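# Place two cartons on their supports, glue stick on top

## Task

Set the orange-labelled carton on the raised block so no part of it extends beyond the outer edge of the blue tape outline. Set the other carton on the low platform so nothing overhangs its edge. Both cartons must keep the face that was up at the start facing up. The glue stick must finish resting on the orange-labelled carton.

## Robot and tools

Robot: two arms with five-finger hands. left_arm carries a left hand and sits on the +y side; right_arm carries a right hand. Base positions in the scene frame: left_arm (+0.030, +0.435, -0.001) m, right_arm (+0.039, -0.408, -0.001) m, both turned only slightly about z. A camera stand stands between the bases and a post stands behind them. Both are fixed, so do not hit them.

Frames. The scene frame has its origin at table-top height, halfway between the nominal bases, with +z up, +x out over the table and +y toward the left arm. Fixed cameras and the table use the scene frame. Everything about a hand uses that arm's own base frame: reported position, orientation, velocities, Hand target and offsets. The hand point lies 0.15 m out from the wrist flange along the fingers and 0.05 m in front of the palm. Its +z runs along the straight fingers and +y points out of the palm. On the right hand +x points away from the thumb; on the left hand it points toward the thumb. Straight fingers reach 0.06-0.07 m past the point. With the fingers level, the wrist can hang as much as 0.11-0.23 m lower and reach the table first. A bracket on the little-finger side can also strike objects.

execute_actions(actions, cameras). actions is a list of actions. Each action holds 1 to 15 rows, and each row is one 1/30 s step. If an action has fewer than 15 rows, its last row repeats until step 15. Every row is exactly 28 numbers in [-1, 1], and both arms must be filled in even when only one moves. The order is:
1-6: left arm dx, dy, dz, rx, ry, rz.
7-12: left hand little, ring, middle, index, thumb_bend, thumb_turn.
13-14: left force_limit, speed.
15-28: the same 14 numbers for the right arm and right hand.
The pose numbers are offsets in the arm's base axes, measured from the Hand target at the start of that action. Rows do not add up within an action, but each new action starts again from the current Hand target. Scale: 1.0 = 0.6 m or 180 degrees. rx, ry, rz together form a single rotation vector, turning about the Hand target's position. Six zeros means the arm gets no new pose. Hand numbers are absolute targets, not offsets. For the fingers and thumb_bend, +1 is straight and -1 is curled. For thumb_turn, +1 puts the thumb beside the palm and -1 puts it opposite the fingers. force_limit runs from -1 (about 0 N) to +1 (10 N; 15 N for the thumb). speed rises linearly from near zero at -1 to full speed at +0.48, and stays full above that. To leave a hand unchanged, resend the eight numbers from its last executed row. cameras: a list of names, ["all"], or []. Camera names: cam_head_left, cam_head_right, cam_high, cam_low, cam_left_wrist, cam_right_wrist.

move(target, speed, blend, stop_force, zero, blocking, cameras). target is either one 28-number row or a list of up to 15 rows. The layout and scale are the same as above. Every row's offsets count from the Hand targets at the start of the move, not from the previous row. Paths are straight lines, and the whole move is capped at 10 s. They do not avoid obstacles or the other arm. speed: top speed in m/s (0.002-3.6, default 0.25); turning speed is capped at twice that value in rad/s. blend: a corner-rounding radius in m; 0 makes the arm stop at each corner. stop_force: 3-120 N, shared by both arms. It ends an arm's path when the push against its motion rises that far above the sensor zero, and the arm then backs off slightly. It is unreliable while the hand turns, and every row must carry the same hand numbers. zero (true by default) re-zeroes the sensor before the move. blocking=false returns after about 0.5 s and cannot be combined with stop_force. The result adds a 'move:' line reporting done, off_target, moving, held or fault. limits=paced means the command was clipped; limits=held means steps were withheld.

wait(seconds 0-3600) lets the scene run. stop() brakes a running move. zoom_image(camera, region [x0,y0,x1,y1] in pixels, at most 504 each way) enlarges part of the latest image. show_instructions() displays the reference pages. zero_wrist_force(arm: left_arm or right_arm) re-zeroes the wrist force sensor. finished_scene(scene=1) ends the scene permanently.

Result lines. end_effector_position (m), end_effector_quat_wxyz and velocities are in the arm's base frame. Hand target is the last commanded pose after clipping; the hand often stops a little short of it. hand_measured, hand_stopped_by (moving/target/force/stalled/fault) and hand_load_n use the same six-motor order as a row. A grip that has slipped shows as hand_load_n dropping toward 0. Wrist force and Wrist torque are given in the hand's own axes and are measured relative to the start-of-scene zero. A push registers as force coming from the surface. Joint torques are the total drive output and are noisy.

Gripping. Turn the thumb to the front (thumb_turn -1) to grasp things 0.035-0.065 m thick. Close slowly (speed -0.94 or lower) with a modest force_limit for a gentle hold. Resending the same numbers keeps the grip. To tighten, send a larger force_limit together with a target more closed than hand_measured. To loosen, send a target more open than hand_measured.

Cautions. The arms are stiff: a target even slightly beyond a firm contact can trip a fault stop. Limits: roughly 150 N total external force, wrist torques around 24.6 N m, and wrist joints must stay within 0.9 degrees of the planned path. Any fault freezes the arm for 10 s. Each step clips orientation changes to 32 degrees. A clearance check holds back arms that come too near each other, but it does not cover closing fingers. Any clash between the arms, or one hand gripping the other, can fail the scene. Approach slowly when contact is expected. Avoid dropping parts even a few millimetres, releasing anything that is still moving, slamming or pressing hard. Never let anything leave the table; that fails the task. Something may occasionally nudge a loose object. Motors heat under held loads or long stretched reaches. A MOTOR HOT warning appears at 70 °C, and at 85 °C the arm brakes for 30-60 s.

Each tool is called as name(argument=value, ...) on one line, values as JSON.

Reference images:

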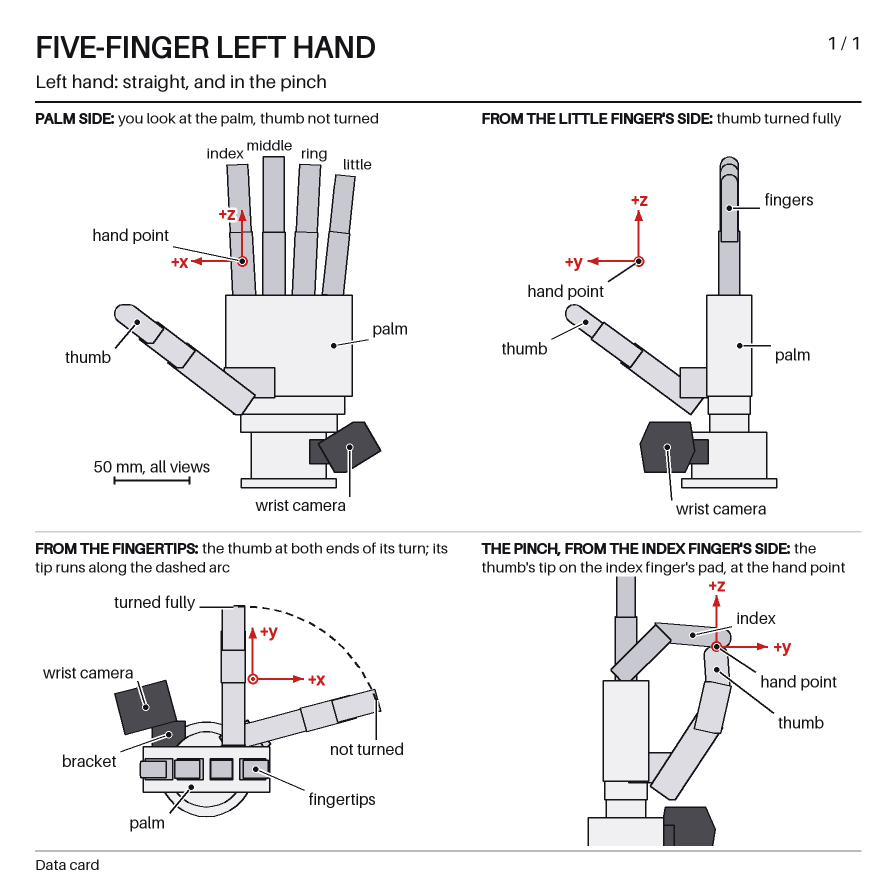

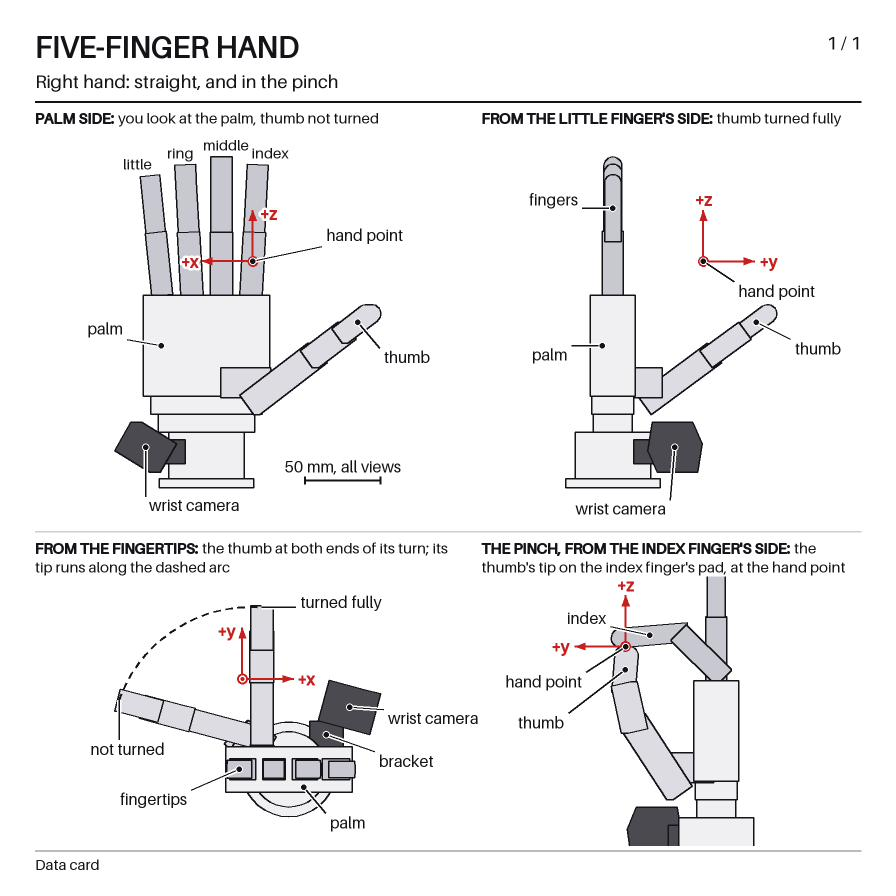

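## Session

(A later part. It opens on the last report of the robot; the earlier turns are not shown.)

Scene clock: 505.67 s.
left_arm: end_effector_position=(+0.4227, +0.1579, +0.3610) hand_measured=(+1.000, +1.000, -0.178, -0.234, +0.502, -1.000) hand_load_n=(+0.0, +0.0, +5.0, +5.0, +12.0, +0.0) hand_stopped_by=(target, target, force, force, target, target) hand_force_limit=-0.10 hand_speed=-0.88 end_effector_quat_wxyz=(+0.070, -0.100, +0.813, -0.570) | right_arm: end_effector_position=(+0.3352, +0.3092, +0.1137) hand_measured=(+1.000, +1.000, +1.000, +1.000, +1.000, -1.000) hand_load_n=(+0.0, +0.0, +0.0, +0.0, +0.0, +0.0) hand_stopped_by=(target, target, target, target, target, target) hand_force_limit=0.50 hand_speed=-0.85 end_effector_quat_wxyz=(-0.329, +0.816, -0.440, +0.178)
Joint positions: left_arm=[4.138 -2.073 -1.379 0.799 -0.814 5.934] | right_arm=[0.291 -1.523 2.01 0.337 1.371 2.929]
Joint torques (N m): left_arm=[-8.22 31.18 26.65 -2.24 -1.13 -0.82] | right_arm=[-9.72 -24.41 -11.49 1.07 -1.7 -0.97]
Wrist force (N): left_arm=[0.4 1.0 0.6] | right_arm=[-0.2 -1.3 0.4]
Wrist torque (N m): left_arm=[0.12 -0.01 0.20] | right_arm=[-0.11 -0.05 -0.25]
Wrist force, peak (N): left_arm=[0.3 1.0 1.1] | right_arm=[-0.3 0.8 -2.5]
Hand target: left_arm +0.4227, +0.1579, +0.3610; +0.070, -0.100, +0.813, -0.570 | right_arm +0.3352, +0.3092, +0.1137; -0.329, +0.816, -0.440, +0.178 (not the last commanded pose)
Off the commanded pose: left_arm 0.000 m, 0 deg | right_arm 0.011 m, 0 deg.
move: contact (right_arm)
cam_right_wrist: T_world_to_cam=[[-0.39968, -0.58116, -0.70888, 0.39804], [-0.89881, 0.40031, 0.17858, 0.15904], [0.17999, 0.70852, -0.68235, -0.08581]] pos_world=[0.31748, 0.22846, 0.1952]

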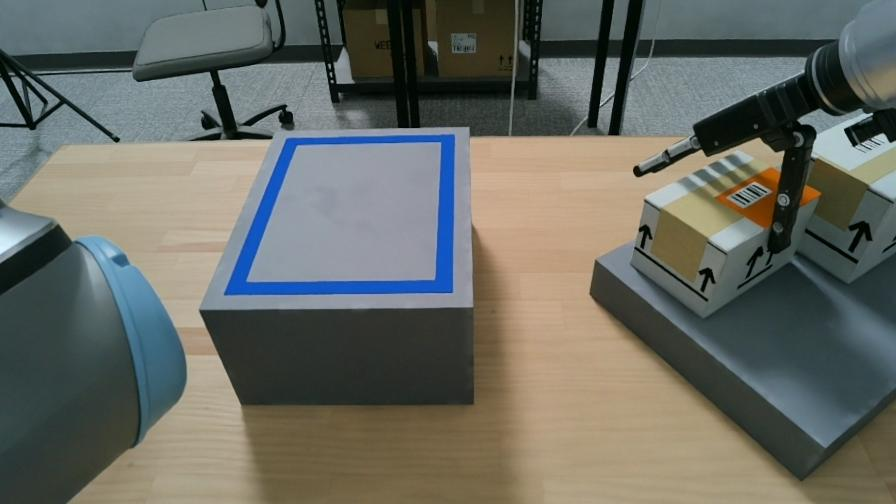

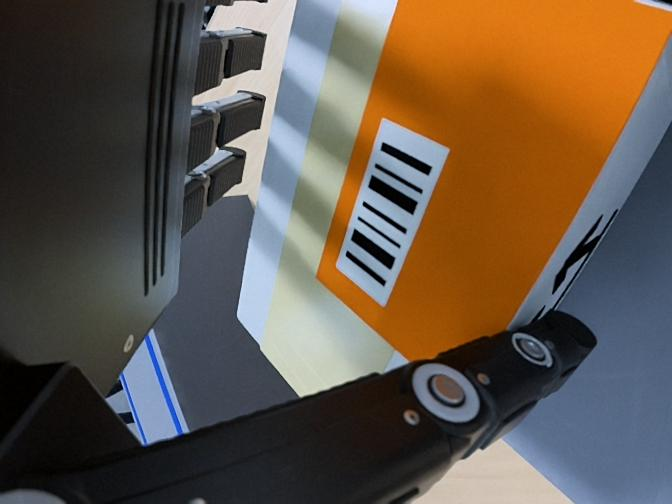

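move(target=[0,0,0,0,0,0,1,1,-0.35,-0.4,0.5,-1,-0.1,-0.88,0,0,0,0,0,0,0.65,0.6,0.05,0.05,1,-1,0.4,-0.88], cameras=["cam_low","cam_right_wrist","cam_high"])

zoom_image(camera="cam_low", region=[620, 40, 860, 260])

zoom_image(camera="cam_high", region=[330, 200, 450, 320])

Scene clock: 509.87 s.
left_arm: end_effector_position=(+0.4227, +0.1579, +0.3610) hand_measured=(+1.000, +1.000, -0.178, -0.234, +0.502, -1.000) hand_load_n=(+0.0, +0.0, +4.5, +5.0, +12.0, +0.0) hand_stopped_by=(target, target, force, force, target, target) hand_force_limit=-0.10 hand_speed=-0.88 end_effector_quat_wxyz=(+0.070, -0.100, +0.813, -0.570) | right_arm: end_effector_position=(+0.3352, +0.3092, +0.1137) hand_measured=(+0.650, +0.600, +0.400, +0.400, +1.000, -1.000) hand_load_n=(+0.0, +0.0, +9.0, +8.5, +1.0, +0.5) hand_stopped_by=(target, target, force, force, target, target) hand_force_limit=0.40 hand_speed=-0.88 end_effector_quat_wxyz=(-0.329, +0.816, -0.440, +0.178)
Joint positions: left_arm=[4.138 -2.073 -1.379 0.799 -0.814 5.934] | right_arm=[0.291 -1.523 2.01 0.337 1.371 2.929]
Joint torques (N m): left_arm=[-7.69 31.44 27.01 -2.24 -1.03 -0.7] | right_arm=[-9.43 -24.68 -13.1 0.93 -1.58 -0.92]
Wrist force (N): left_arm=[0.2 0.9 0.8] | right_arm=[-0.3 -1.4 1.2]
Wrist torque (N m): left_arm=[0.09 0.03 0.19] | right_arm=[0.04 -0.03 -0.27]
Wrist force, peak (N): left_arm=[0.5 1.0 1.0] | right_arm=[-0.4 -2.0 1.8]
Hand target: left_arm +0.4227, +0.1579, +0.3610; +0.070, -0.100, +0.813, -0.570 | right_arm +0.3352, +0.3092, +0.1137; -0.329, +0.816, -0.440, +0.178
Off the commanded pose: left_arm 0.000 m, 0 deg | right_arm 0.000 m, 0 deg.
move: done
cam_right_wrist: T_world_to_cam=[[-0.39968, -0.58116, -0.70888, 0.39804], [-0.89881, 0.40031, 0.17858, 0.15904], [0.17999, 0.70852, -0.68235, -0.08581]] pos_world=[0.31748, 0.22846, 0.1952]
Images, in order (width x height): cam_high 896x504, cam_low 896x504, cam_right_wrist 672x504.

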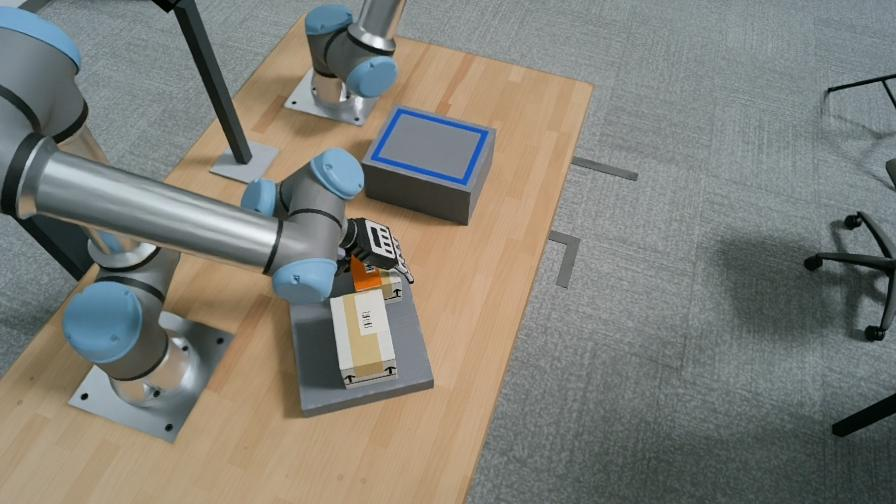

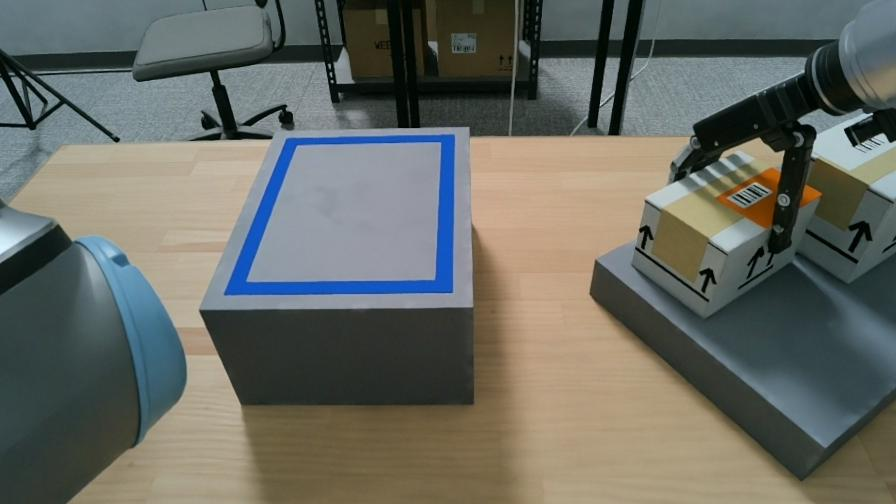

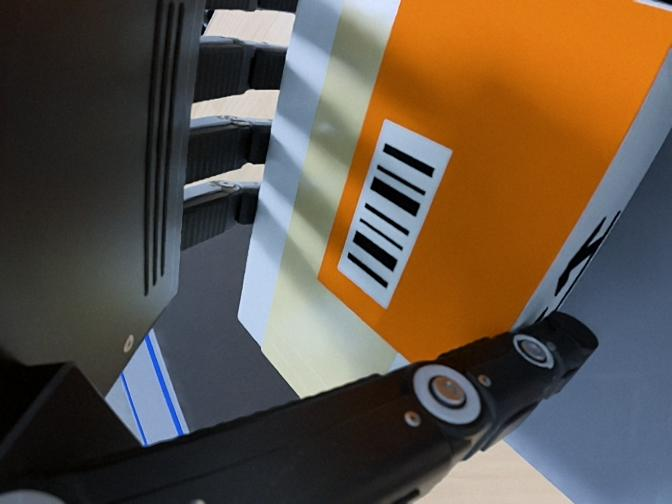

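Scaled by 2.100 from the camera's image (finer frame: 1280x720).

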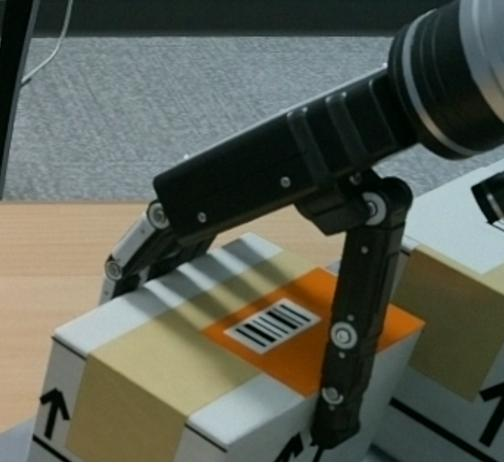

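Scaled by 4.200 from the camera's image (finer frame: 1280x720).

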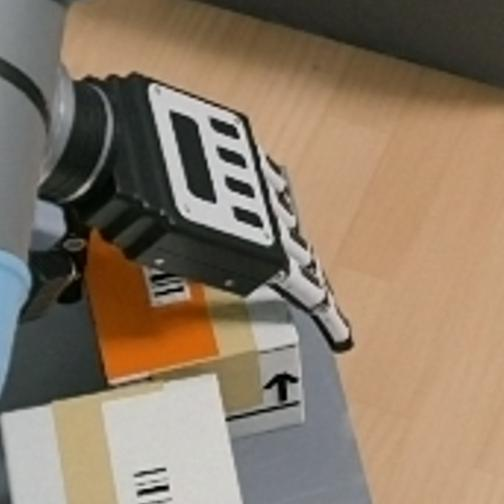

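move(target=[0,0,0,0,0,0,1,1,-0.35,-0.4,0.5,-1,-0.1,-0.88,0,0,0.0133,0,0,0,0.65,0.6,0.05,0.05,1,-1,0.4,-0.88], speed=0.01, cameras=["cam_low","cam_right_wrist","cam_high"])

zoom_image(camera="cam_low", region=[620, 100, 860, 340])

Scene clock: 512.20 s.
left_arm: end_effector_position=(+0.4227, +0.1579, +0.3610) hand_measured=(+1.000, +1.000, -0.178, -0.234, +0.502, -1.000) hand_load_n=(-0.5, +0.0, +4.5, +5.0, +12.0, +0.0) hand_stopped_by=(target, target, force, force, target, target) hand_force_limit=-0.10 hand_speed=-0.88 end_effector_quat_wxyz=(+0.070, -0.100, +0.813, -0.570) | right_arm: end_effector_position=(+0.3352, +0.3092, +0.1216) hand_measured=(+0.650, +0.600, +0.400, +0.400, +1.000, -1.000) hand_load_n=(+0.0, +0.0, +8.5, +8.5, +1.0, +0.5) hand_stopped_by=(target, target, force, force, target, target) hand_force_limit=0.40 hand_speed=-0.88 end_effector_quat_wxyz=(-0.329, +0.816, -0.440, +0.178)
Joint positions: left_arm=[4.138 -2.073 -1.379 0.799 -0.814 5.934] | right_arm=[0.291 -1.532 1.998 0.359 1.371 2.929]
Joint torques (N m): left_arm=[-7.51 32.93 26.98 -2.19 -1.09 -0.68] | right_arm=[-7.8 -26.67 -26.68 2.38 -1.73 -0.35]
Wrist force (N): left_arm=[0.3 0.9 0.6] | right_arm=[0.0 2.1 3.3]
Wrist torque (N m): left_arm=[0.11 0.01 0.20] | right_arm=[0.04 -0.10 -0.21]
Wrist force, peak (N): left_arm=[0.4 1.2 0.9] | right_arm=[0.0 2.0 3.5]
Hand target: left_arm +0.4227, +0.1579, +0.3610; +0.070, -0.100, +0.813, -0.570 | right_arm +0.3352, +0.3092, +0.1217; -0.329, +0.816, -0.440, +0.178
Off the commanded pose: left_arm 0.000 m, 0 deg | right_arm 0.000 m, 0 deg.
move: done
cam_right_wrist: T_world_to_cam=[[-0.39968, -0.58116, -0.70888, 0.40364], [-0.89881, 0.40031, 0.17858, 0.15763], [0.17999, 0.70852, -0.68235, -0.08042]] pos_world=[0.31748, 0.22846, 0.20311]
Images, in order (width x height): cam_high 896x504, cam_low 896x504, cam_right_wrist 672x504.

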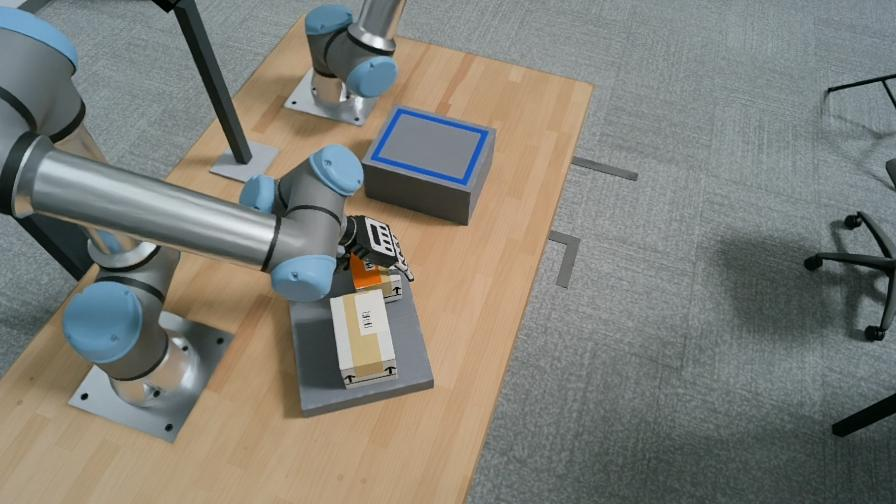

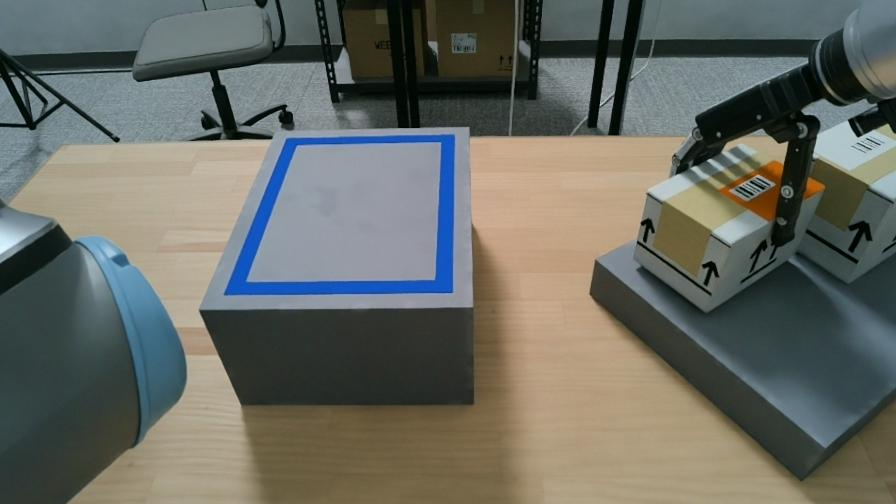

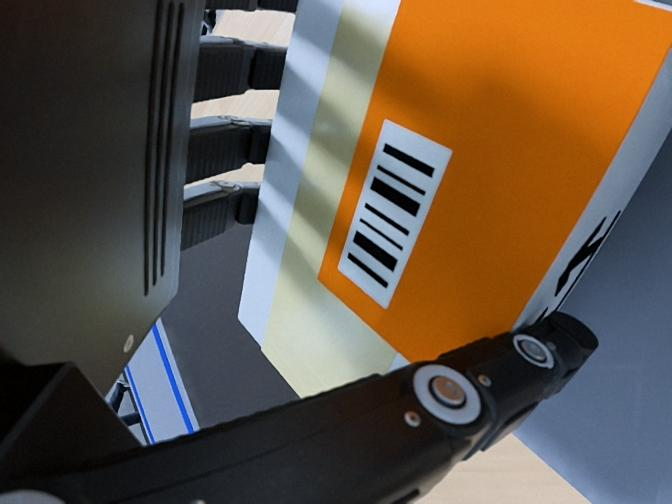

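Scaled by 2.100 from the camera's image (finer frame: 1280x720).

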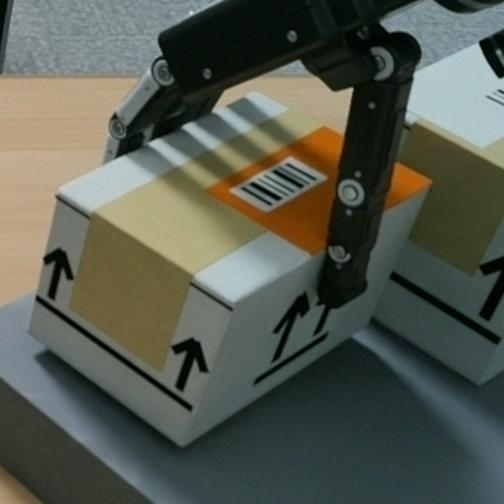

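move(target=[[0,0,0,0,0,0,1,1,-0.35,-0.4,0.5,-1,-0.1,-0.88,0,0,0.2472,0,0,0,0.65,0.6,0.05,0.05,1,-1,0.4,-0.88],[0,0,0,0,0,0,1,1,-0.35,-0.4,0.5,-1,-0.1,-0.88,0.0035,0.5145,0.2472,0,0,0.3111,0.65,0.6,0.05,0.05,1,-1,0.4,-0.88]], blend=[0.03,0], speed=[0.06,0.12], cameras=["all"])

Scene clock: 525.93 s.
left_arm: end_effector_position=(+0.4227, +0.1579, +0.3610) hand_measured=(+1.000, +1.000, -0.178, -0.234, +0.502, -1.000) hand_load_n=(+0.0, +0.0, +4.5, +5.0, +12.0, +0.0) hand_stopped_by=(target, target, force, force, target, target) hand_force_limit=-0.10 hand_speed=-0.88 end_effector_quat_wxyz=(+0.070, -0.100, +0.813, -0.570) | right_arm: end_effector_position=(+0.3373, +0.6179, +0.2700) hand_measured=(+0.650, +0.600, +0.400, +0.400, +1.000, -1.000) hand_load_n=(-0.5, +0.0, +8.5, +8.5, +1.0, +0.5) hand_stopped_by=(target, target, force, force, target, target) hand_force_limit=0.40 hand_speed=-0.88 end_effector_quat_wxyz=(-0.374, +0.927, -0.005, +0.003)
Joint positions: left_arm=[4.138 -2.073 -1.379 0.799 -0.814 5.934] | right_arm=[0.706 -0.806 0.611 1.2 1.021 2.451]
Joint torques (N m): left_arm=[-7.65 31.17 27.43 -1.99 -0.99 -0.62] | right_arm=[7.29 -42.26 -30.61 2.86 -3 -0.97]
Wrist force (N): left_arm=[0.3 1.1 0.7] | right_arm=[0.2 2.3 3.7]
Wrist torque (N m): left_arm=[0.13 0.00 0.19] | right_arm=[0.09 -0.11 0.09]
Wrist force, peak (N): left_arm=[0.6 1.3 0.8] | right_arm=[-0.2 2.0 4.4]
Hand target: left_arm +0.4227, +0.1579, +0.3610; +0.070, -0.100, +0.813, -0.570 | right_arm +0.3373, +0.6179, +0.2700; -0.374, +0.927, -0.005, +0.003
Off the commanded pose: left_arm 0.000 m, 0 deg | right_arm 0.000 m, 0 deg.
move: done
cam_left_wrist: T_world_to_cam=[[-0.16855, -0.38915, 0.90563, -0.19308], [-0.94596, 0.32209, -0.03765, 0.36334], [-0.27704, -0.86303, -0.4224, 0.51955]] pos_world=[0.4551, 0.25623, 0.408]
cam_right_wrist: T_world_to_cam=[[0.25822, -0.65634, -0.7089, 0.51365], [-0.83456, -0.52118, 0.17855, 0.55723], [-0.48666, 0.54551, -0.68234, 0.12732]] pos_world=[0.39437, 0.5581, 0.35151]

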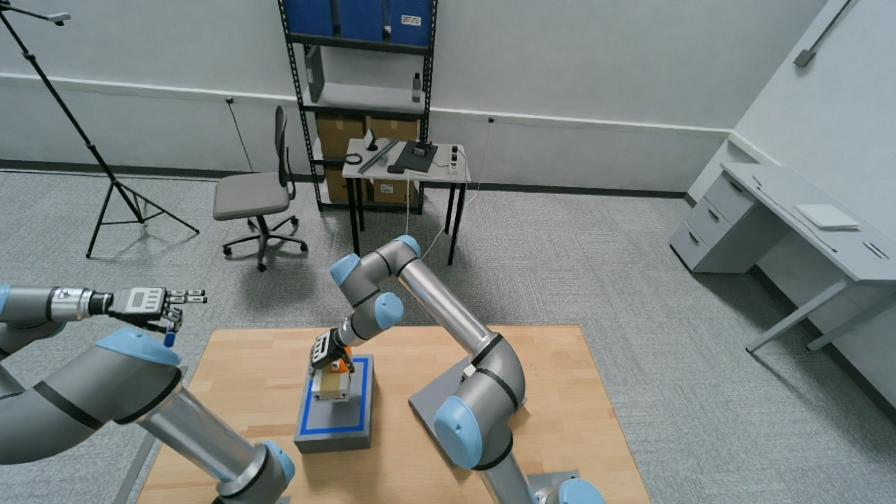

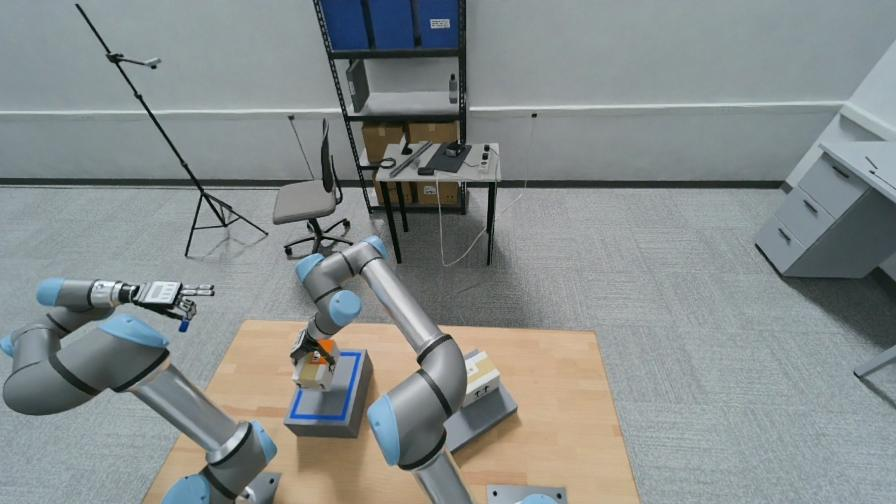

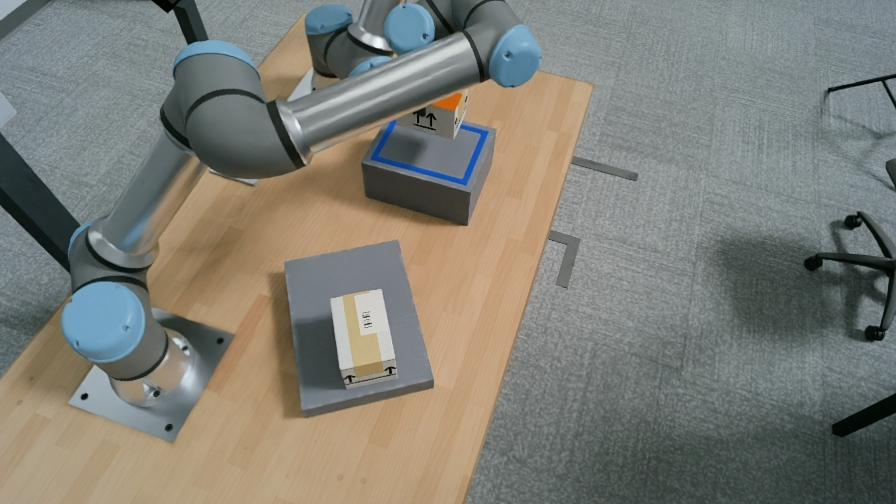

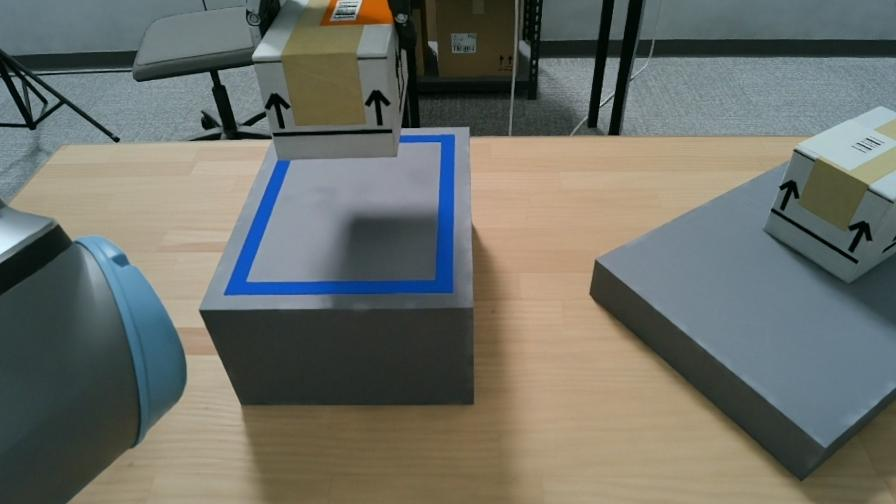

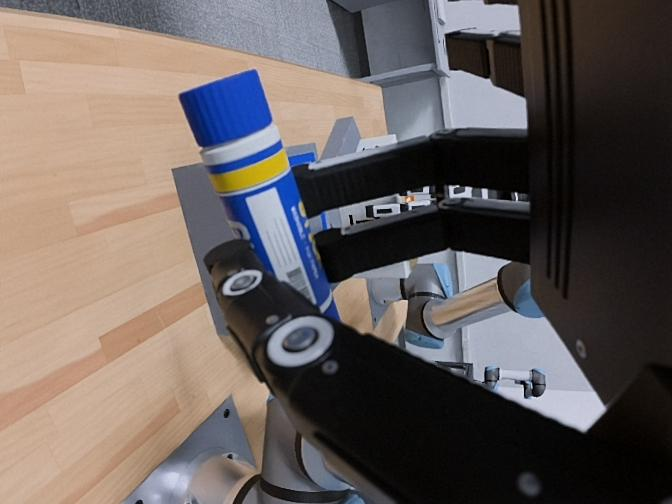

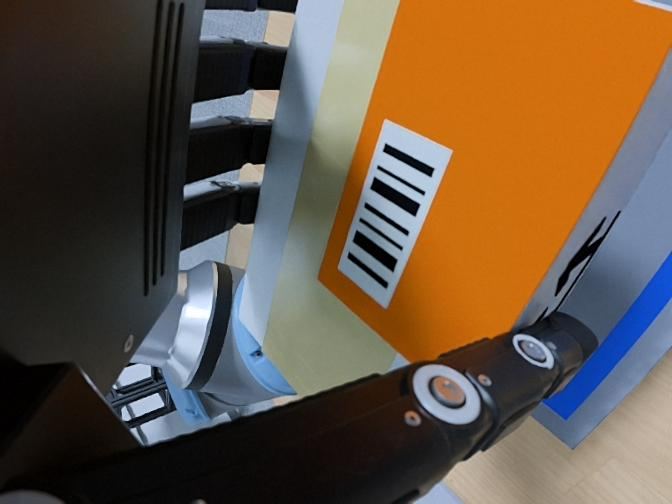

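move(target=[0,0,0,0,0,0,1,1,-0.35,-0.4,0.5,-1,-0.1,-0.88,0,0,-0.13,0,0,0,0.65,0.6,0.05,0.05,1,-1,0.4,-0.88], speed=0.06, cameras=["cam_low"])

zoom_image(camera="cam_low", region=[190, 20, 490, 320])

Scene clock: 529.03 s.
left_arm: end_effector_position=(+0.4227, +0.1579, +0.3610) hand_measured=(+1.000, +1.000, -0.178, -0.234, +0.502, -1.000) hand_load_n=(+0.0, +0.0, +4.5, +5.0, +12.0, +0.0) hand_stopped_by=(target, target, force, force, target, target) hand_force_limit=-0.10 hand_speed=-0.88 end_effector_quat_wxyz=(+0.070, -0.100, +0.813, -0.570) | right_arm: end_effector_position=(+0.3373, +0.6180, +0.1921) hand_measured=(+0.650, +0.600, +0.400, +0.400, +1.000, -1.000) hand_load_n=(+0.5, +0.0, +8.5, +8.5, +1.0, +0.5) hand_stopped_by=(target, target, force, force, target, target) hand_force_limit=0.40 hand_speed=-0.88 end_effector_quat_wxyz=(-0.374, +0.927, -0.005, +0.003)
Joint positions: left_arm=[4.138 -2.073 -1.379 0.799 -0.814 5.934] | right_arm=[0.706 -0.83 0.852 0.983 1.021 2.451]
Joint torques (N m): left_arm=[-7.55 31.14 26.32 -2.06 -1.11 -0.52] | right_arm=[-7.43 -55.54 -14.66 0.12 -2.55 1.7]
Wrist force (N): left_arm=[0.2 1.2 0.8] | right_arm=[-0.2 2.1 3.5]
Wrist torque (N m): left_arm=[0.14 0.03 0.18] | right_arm=[0.02 -0.04 0.02]
Wrist force, peak (N): left_arm=[0.1 1.3 0.9] | right_arm=[-0.2 2.5 3.9]
Hand target: left_arm +0.4227, +0.1579, +0.3610; +0.070, -0.100, +0.813, -0.570 | right_arm +0.3373, +0.6179, +0.1920; -0.374, +0.927, -0.005, +0.003
Off the commanded pose: left_arm 0.000 m, 0 deg | right_arm 0.000 m, 0 deg.
move: done

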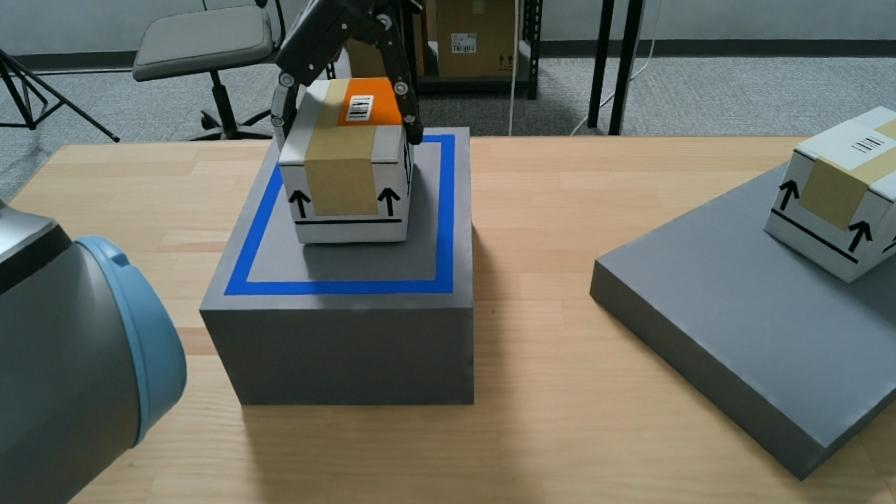

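Scaled by 1.680 from the camera's image (finer frame: 1280x720).

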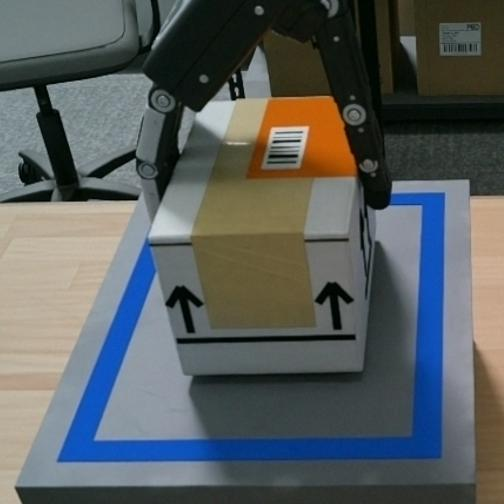

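move(target=[0,0,0,0,0,0,1,1,-0.35,-0.4,0.5,-1,-0.1,-0.88,0,0,-0.03,0,0,0,0.65,0.6,0.05,0.05,1,-1,0.4,-0.88], speed=0.005, stop_force=3, cameras=["cam_low","cam_high"])

zoom_image(camera="cam_low", region=[190, 20, 490, 320])

zoom_image(camera="cam_high", region=[355, 85, 505, 235])

Scene clock: 532.50 s.
left_arm: end_effector_position=(+0.4227, +0.1579, +0.3610) hand_measured=(+1.000, +1.000, -0.178, -0.234, +0.502, -1.000) hand_load_n=(+0.0, +0.0, +5.0, +5.5, +12.0, +0.0) hand_stopped_by=(target, target, force, force, target, target) hand_force_limit=-0.10 hand_speed=-0.88 end_effector_quat_wxyz=(+0.070, -0.100, +0.813, -0.570) | right_arm: end_effector_position=(+0.3373, +0.6179, +0.1865) hand_measured=(+0.650, +0.600, +0.400, +0.400, +1.000, -1.000) hand_load_n=(+0.0, +0.0, +8.5, +8.0, +1.0, +0.5) hand_stopped_by=(target, target, force, force, target, target) hand_force_limit=0.40 hand_speed=-0.88 end_effector_quat_wxyz=(-0.374, +0.927, -0.005, +0.003)
Joint positions: left_arm=[4.138 -2.073 -1.379 0.799 -0.814 5.934] | right_arm=[0.706 -0.829 0.865 0.969 1.021 2.451]
Joint torques (N m): left_arm=[-7.32 32.2 27.38 -1.93 -1.1 -0.41] | right_arm=[-7.73 -42.74 -28.29 2.91 -1.3 0.72]
Wrist force (N): left_arm=[0.5 1.2 0.6] | right_arm=[-0.1 1.2 0.9]
Wrist torque (N m): left_arm=[0.15 -0.03 0.20] | right_arm=[0.10 0.01 0.01]
Wrist force, peak (N): left_arm=[0.4 1.3 0.8] | right_arm=[0.0 2.1 3.8]
Hand target: left_arm +0.4227, +0.1579, +0.3610; +0.070, -0.100, +0.813, -0.570 | right_arm +0.3373, +0.6179, +0.1866; -0.374, +0.927, -0.005, +0.003 (not the last commanded pose)
Off the commanded pose: left_arm 0.000 m, 0 deg | right_arm 0.013 m, 0 deg.
move: contact (right_arm)
Images, in order (width x height): cam_high 896x504, cam_low 896x504.

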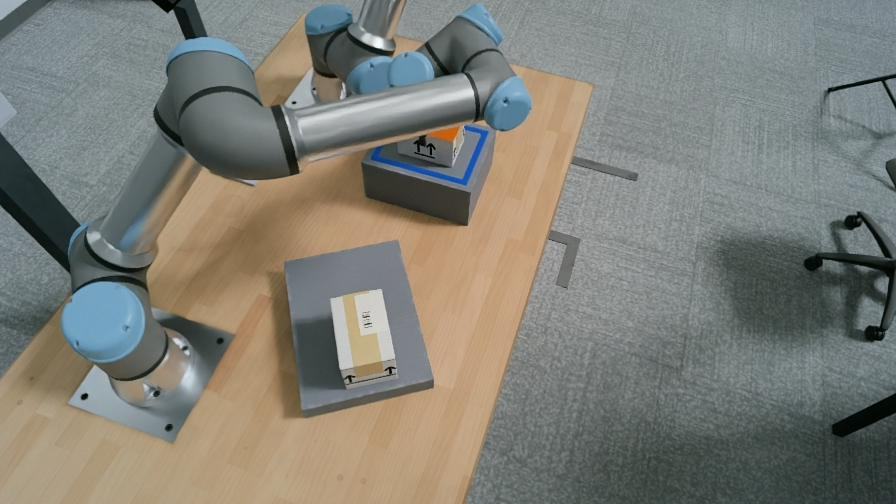

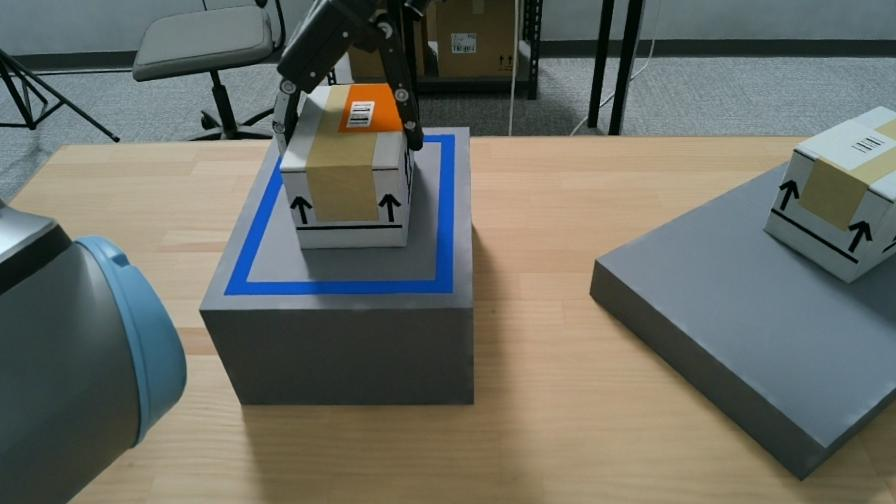

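Scaled by 1.680 from the camera's image (finer frame: 1280x720).

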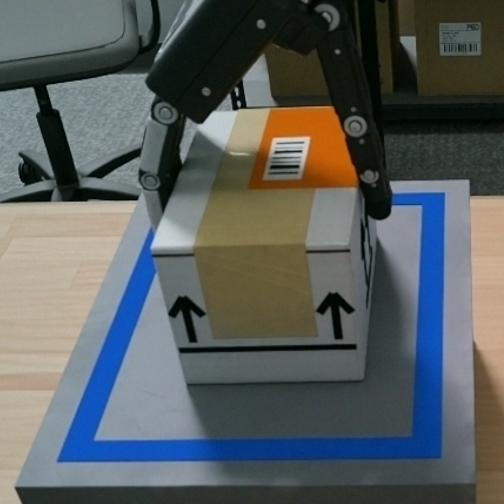

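Scaled by 3.360 from the camera's image (finer frame: 1280x720).

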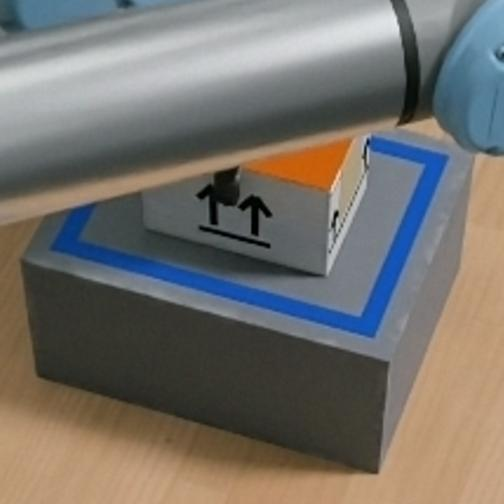

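move(target=[0,0,0,0,0,0,1,1,-0.35,-0.4,0.5,-1,-0.1,-0.88,0,0,-0.0025,0,0,0,0.65,0.6,0.05,0.05,1,-1,0.4,-0.88], speed=0.003)

Scene clock: 534.83 s.
left_arm: end_effector_position=(+0.4227, +0.1579, +0.3610) hand_measured=(+1.000, +1.000, -0.178, -0.234, +0.502, -1.000) hand_load_n=(+0.0, +0.0, +5.0, +5.0, +11.5, +0.0) hand_stopped_by=(target, target, force, force, target, target) hand_force_limit=-0.10 hand_speed=-0.88 end_effector_quat_wxyz=(+0.070, -0.100, +0.813, -0.570) | right_arm: end_effector_position=(+0.3373, +0.6179, +0.1852) hand_measured=(+0.650, +0.600, +0.400, +0.400, +1.000, -1.000) hand_load_n=(+0.0, +0.0, +7.5, +7.0, +1.5, +0.0) hand_stopped_by=(target, target, force, force, target, target) hand_force_limit=0.40 hand_speed=-0.88 end_effector_quat_wxyz=(-0.374, +0.927, -0.005, +0.003)
Joint positions: left_arm=[4.138 -2.073 -1.379 0.799 -0.814 5.934] | right_arm=[0.706 -0.829 0.869 0.966 1.021 2.451]
Joint torques (N m): left_arm=[-7.15 31.57 27.09 -2.04 -1.16 -0.37] | right_arm=[-6.14 -22.36 -3.08 -0.8 1.34 0.56]
Wrist force (N): left_arm=[0.4 1.3 0.7] | right_arm=[1.3 -17.8 -23.3]
Wrist torque (N m): left_arm=[0.16 0.00 0.19] | right_arm=[-0.42 0.50 -0.21]
Wrist force, peak (N): left_arm=[0.4 1.3 0.7] | right_arm=[1.3 -17.8 -23.3]
Hand target: left_arm +0.4227, +0.1579, +0.3610; +0.070, -0.100, +0.813, -0.570 | right_arm +0.3373, +0.6179, +0.1851; -0.374, +0.927, -0.005, +0.003
Off the commanded pose: left_arm 0.000 m, 0 deg | right_arm 0.000 m, 0 deg.
move: done

move(target=[0,0,0,0,0,0,1,1,-0.35,-0.4,0.5,-1,-0.1,-0.88,0,0,0.0018,0,0,0,0.65,0.6,0.05,0.05,1,-1,0.4,-0.88], speed=0.005)

Scene clock: 536.00 s.
left_arm: end_effector_position=(+0.4227, +0.1579, +0.3610) hand_measured=(+1.000, +1.000, -0.178, -0.234, +0.502, -1.000) hand_load_n=(+0.0, +0.0, +5.0, +5.0, +12.0, +0.0) hand_stopped_by=(target, target, force, force, target, target) hand_force_limit=-0.10 hand_speed=-0.88 end_effector_quat_wxyz=(+0.070, -0.100, +0.813, -0.570) | right_arm: end_effector_position=(+0.3373, +0.6179, +0.1860) hand_measured=(+0.650, +0.600, +0.400, +0.400, +1.000, -1.000) hand_load_n=(+0.0, +0.0, +8.5, +8.0, +1.5, +0.0) hand_stopped_by=(target, target, force, force, target, target) hand_force_limit=0.40 hand_speed=-0.88 end_effector_quat_wxyz=(-0.374, +0.927, -0.005, +0.003)
Joint positions: left_arm=[4.138 -2.073 -1.379 0.799 -0.814 5.934] | right_arm=[0.706 -0.829 0.866 0.968 1.021 2.451]
Joint torques (N m): left_arm=[-7.96 31.77 26.16 -2.01 -0.95 -0.35] | right_arm=[-2.1 -41.31 -27.28 1.71 1.32 0.62]
Wrist force (N): left_arm=[0.2 0.9 0.7] | right_arm=[-1.9 -0.4 -3.0]
Wrist torque (N m): left_arm=[0.11 0.03 0.19] | right_arm=[-0.22 0.10 -0.10]
Wrist force, peak (N): left_arm=[0.3 1.1 0.8] | right_arm=[1.9 -20.3 -25.3]
Hand target: left_arm +0.4227, +0.1579, +0.3610; +0.070, -0.100, +0.813, -0.570 | right_arm +0.3373, +0.6179, +0.1861; -0.374, +0.927, -0.005, +0.003
Off the commanded pose: left_arm 0.000 m, 0 deg | right_arm 0.000 m, 0 deg.
move: done

move(target=[0,0,0,0,0,0,1,1,-0.35,-0.4,0.5,-1,-0.1,-0.88,0,0,0,0,0,0,1,1,1,1,1,-1,0.4,-0.85], cameras=["cam_low"])

zoom_image(camera="cam_low", region=[190, 20, 490, 320])

Scene clock: 538.50 s.
left_arm: end_effector_position=(+0.4227, +0.1579, +0.3610) hand_measured=(+1.000, +1.000, -0.178, -0.234, +0.502, -1.000) hand_load_n=(+0.0, +0.0, +4.5, +5.0, +12.0, +0.0) hand_stopped_by=(target, target, force, force, target, target) hand_force_limit=-0.10 hand_speed=-0.88 end_effector_quat_wxyz=(+0.070, -0.100, +0.813, -0.570) | right_arm: end_effector_position=(+0.3373, +0.6179, +0.1861) hand_measured=(+1.000, +1.000, +1.000, +1.000, +1.000, -1.000) hand_load_n=(+0.0, +0.0, +0.0, +0.0, +0.0, -0.5) hand_stopped_by=(target, target, target, target, target, target) hand_force_limit=0.40 hand_speed=-0.85 end_effector_quat_wxyz=(-0.374, +0.927, -0.005, +0.003)
Joint positions: left_arm=[4.138 -2.073 -1.379 0.799 -0.814 5.934] | right_arm=[0.706 -0.829 0.866 0.968 1.021 2.451]
Joint torques (N m): left_arm=[-7.63 32.29 26.01 -1.87 -1.05 -0.37] | right_arm=[4.42 -37.66 -14.42 -0.16 -1.6 0.8]
Wrist force (N): left_arm=[0.0 1.2 0.8] | right_arm=[-0.4 -1.0 -1.7]
Wrist torque (N m): left_arm=[0.13 0.05 0.17] | right_arm=[-0.13 0.03 -0.09]
Wrist force, peak (N): left_arm=[0.3 1.3 0.8] | right_arm=[-0.4 0.5 -4.3]
Hand target: left_arm +0.4227, +0.1579, +0.3610; +0.070, -0.100, +0.813, -0.570 | right_arm +0.3373, +0.6179, +0.1861; -0.374, +0.927, -0.005, +0.003
Off the commanded pose: left_arm 0.000 m, 0 deg | right_arm 0.000 m, 0 deg.
move: done

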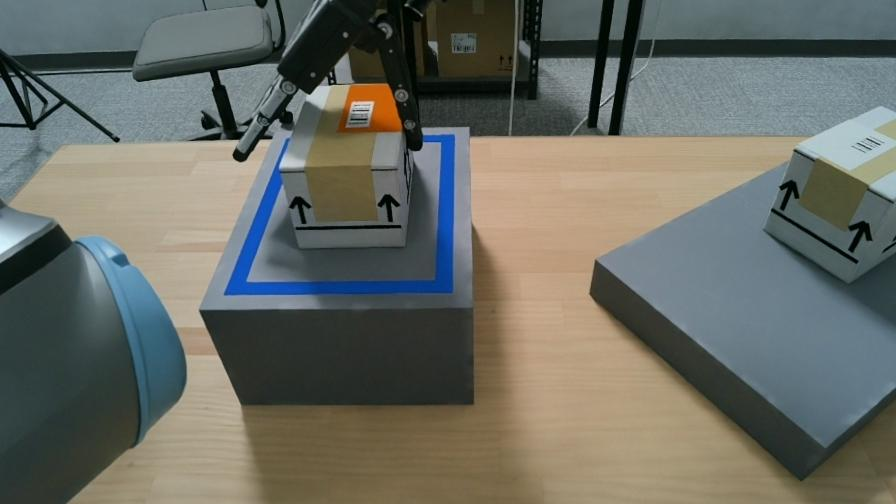

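Scaled by 1.680 from the camera's image (finer frame: 1280x720).

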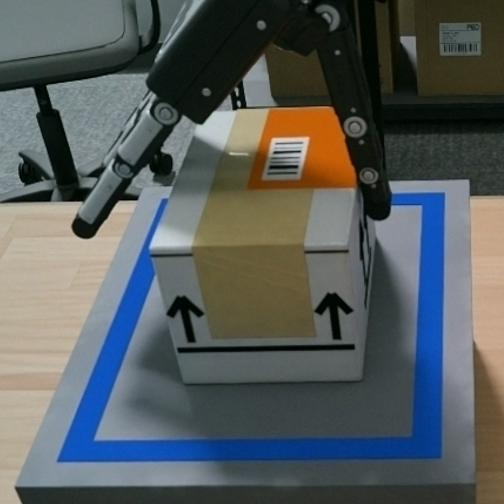

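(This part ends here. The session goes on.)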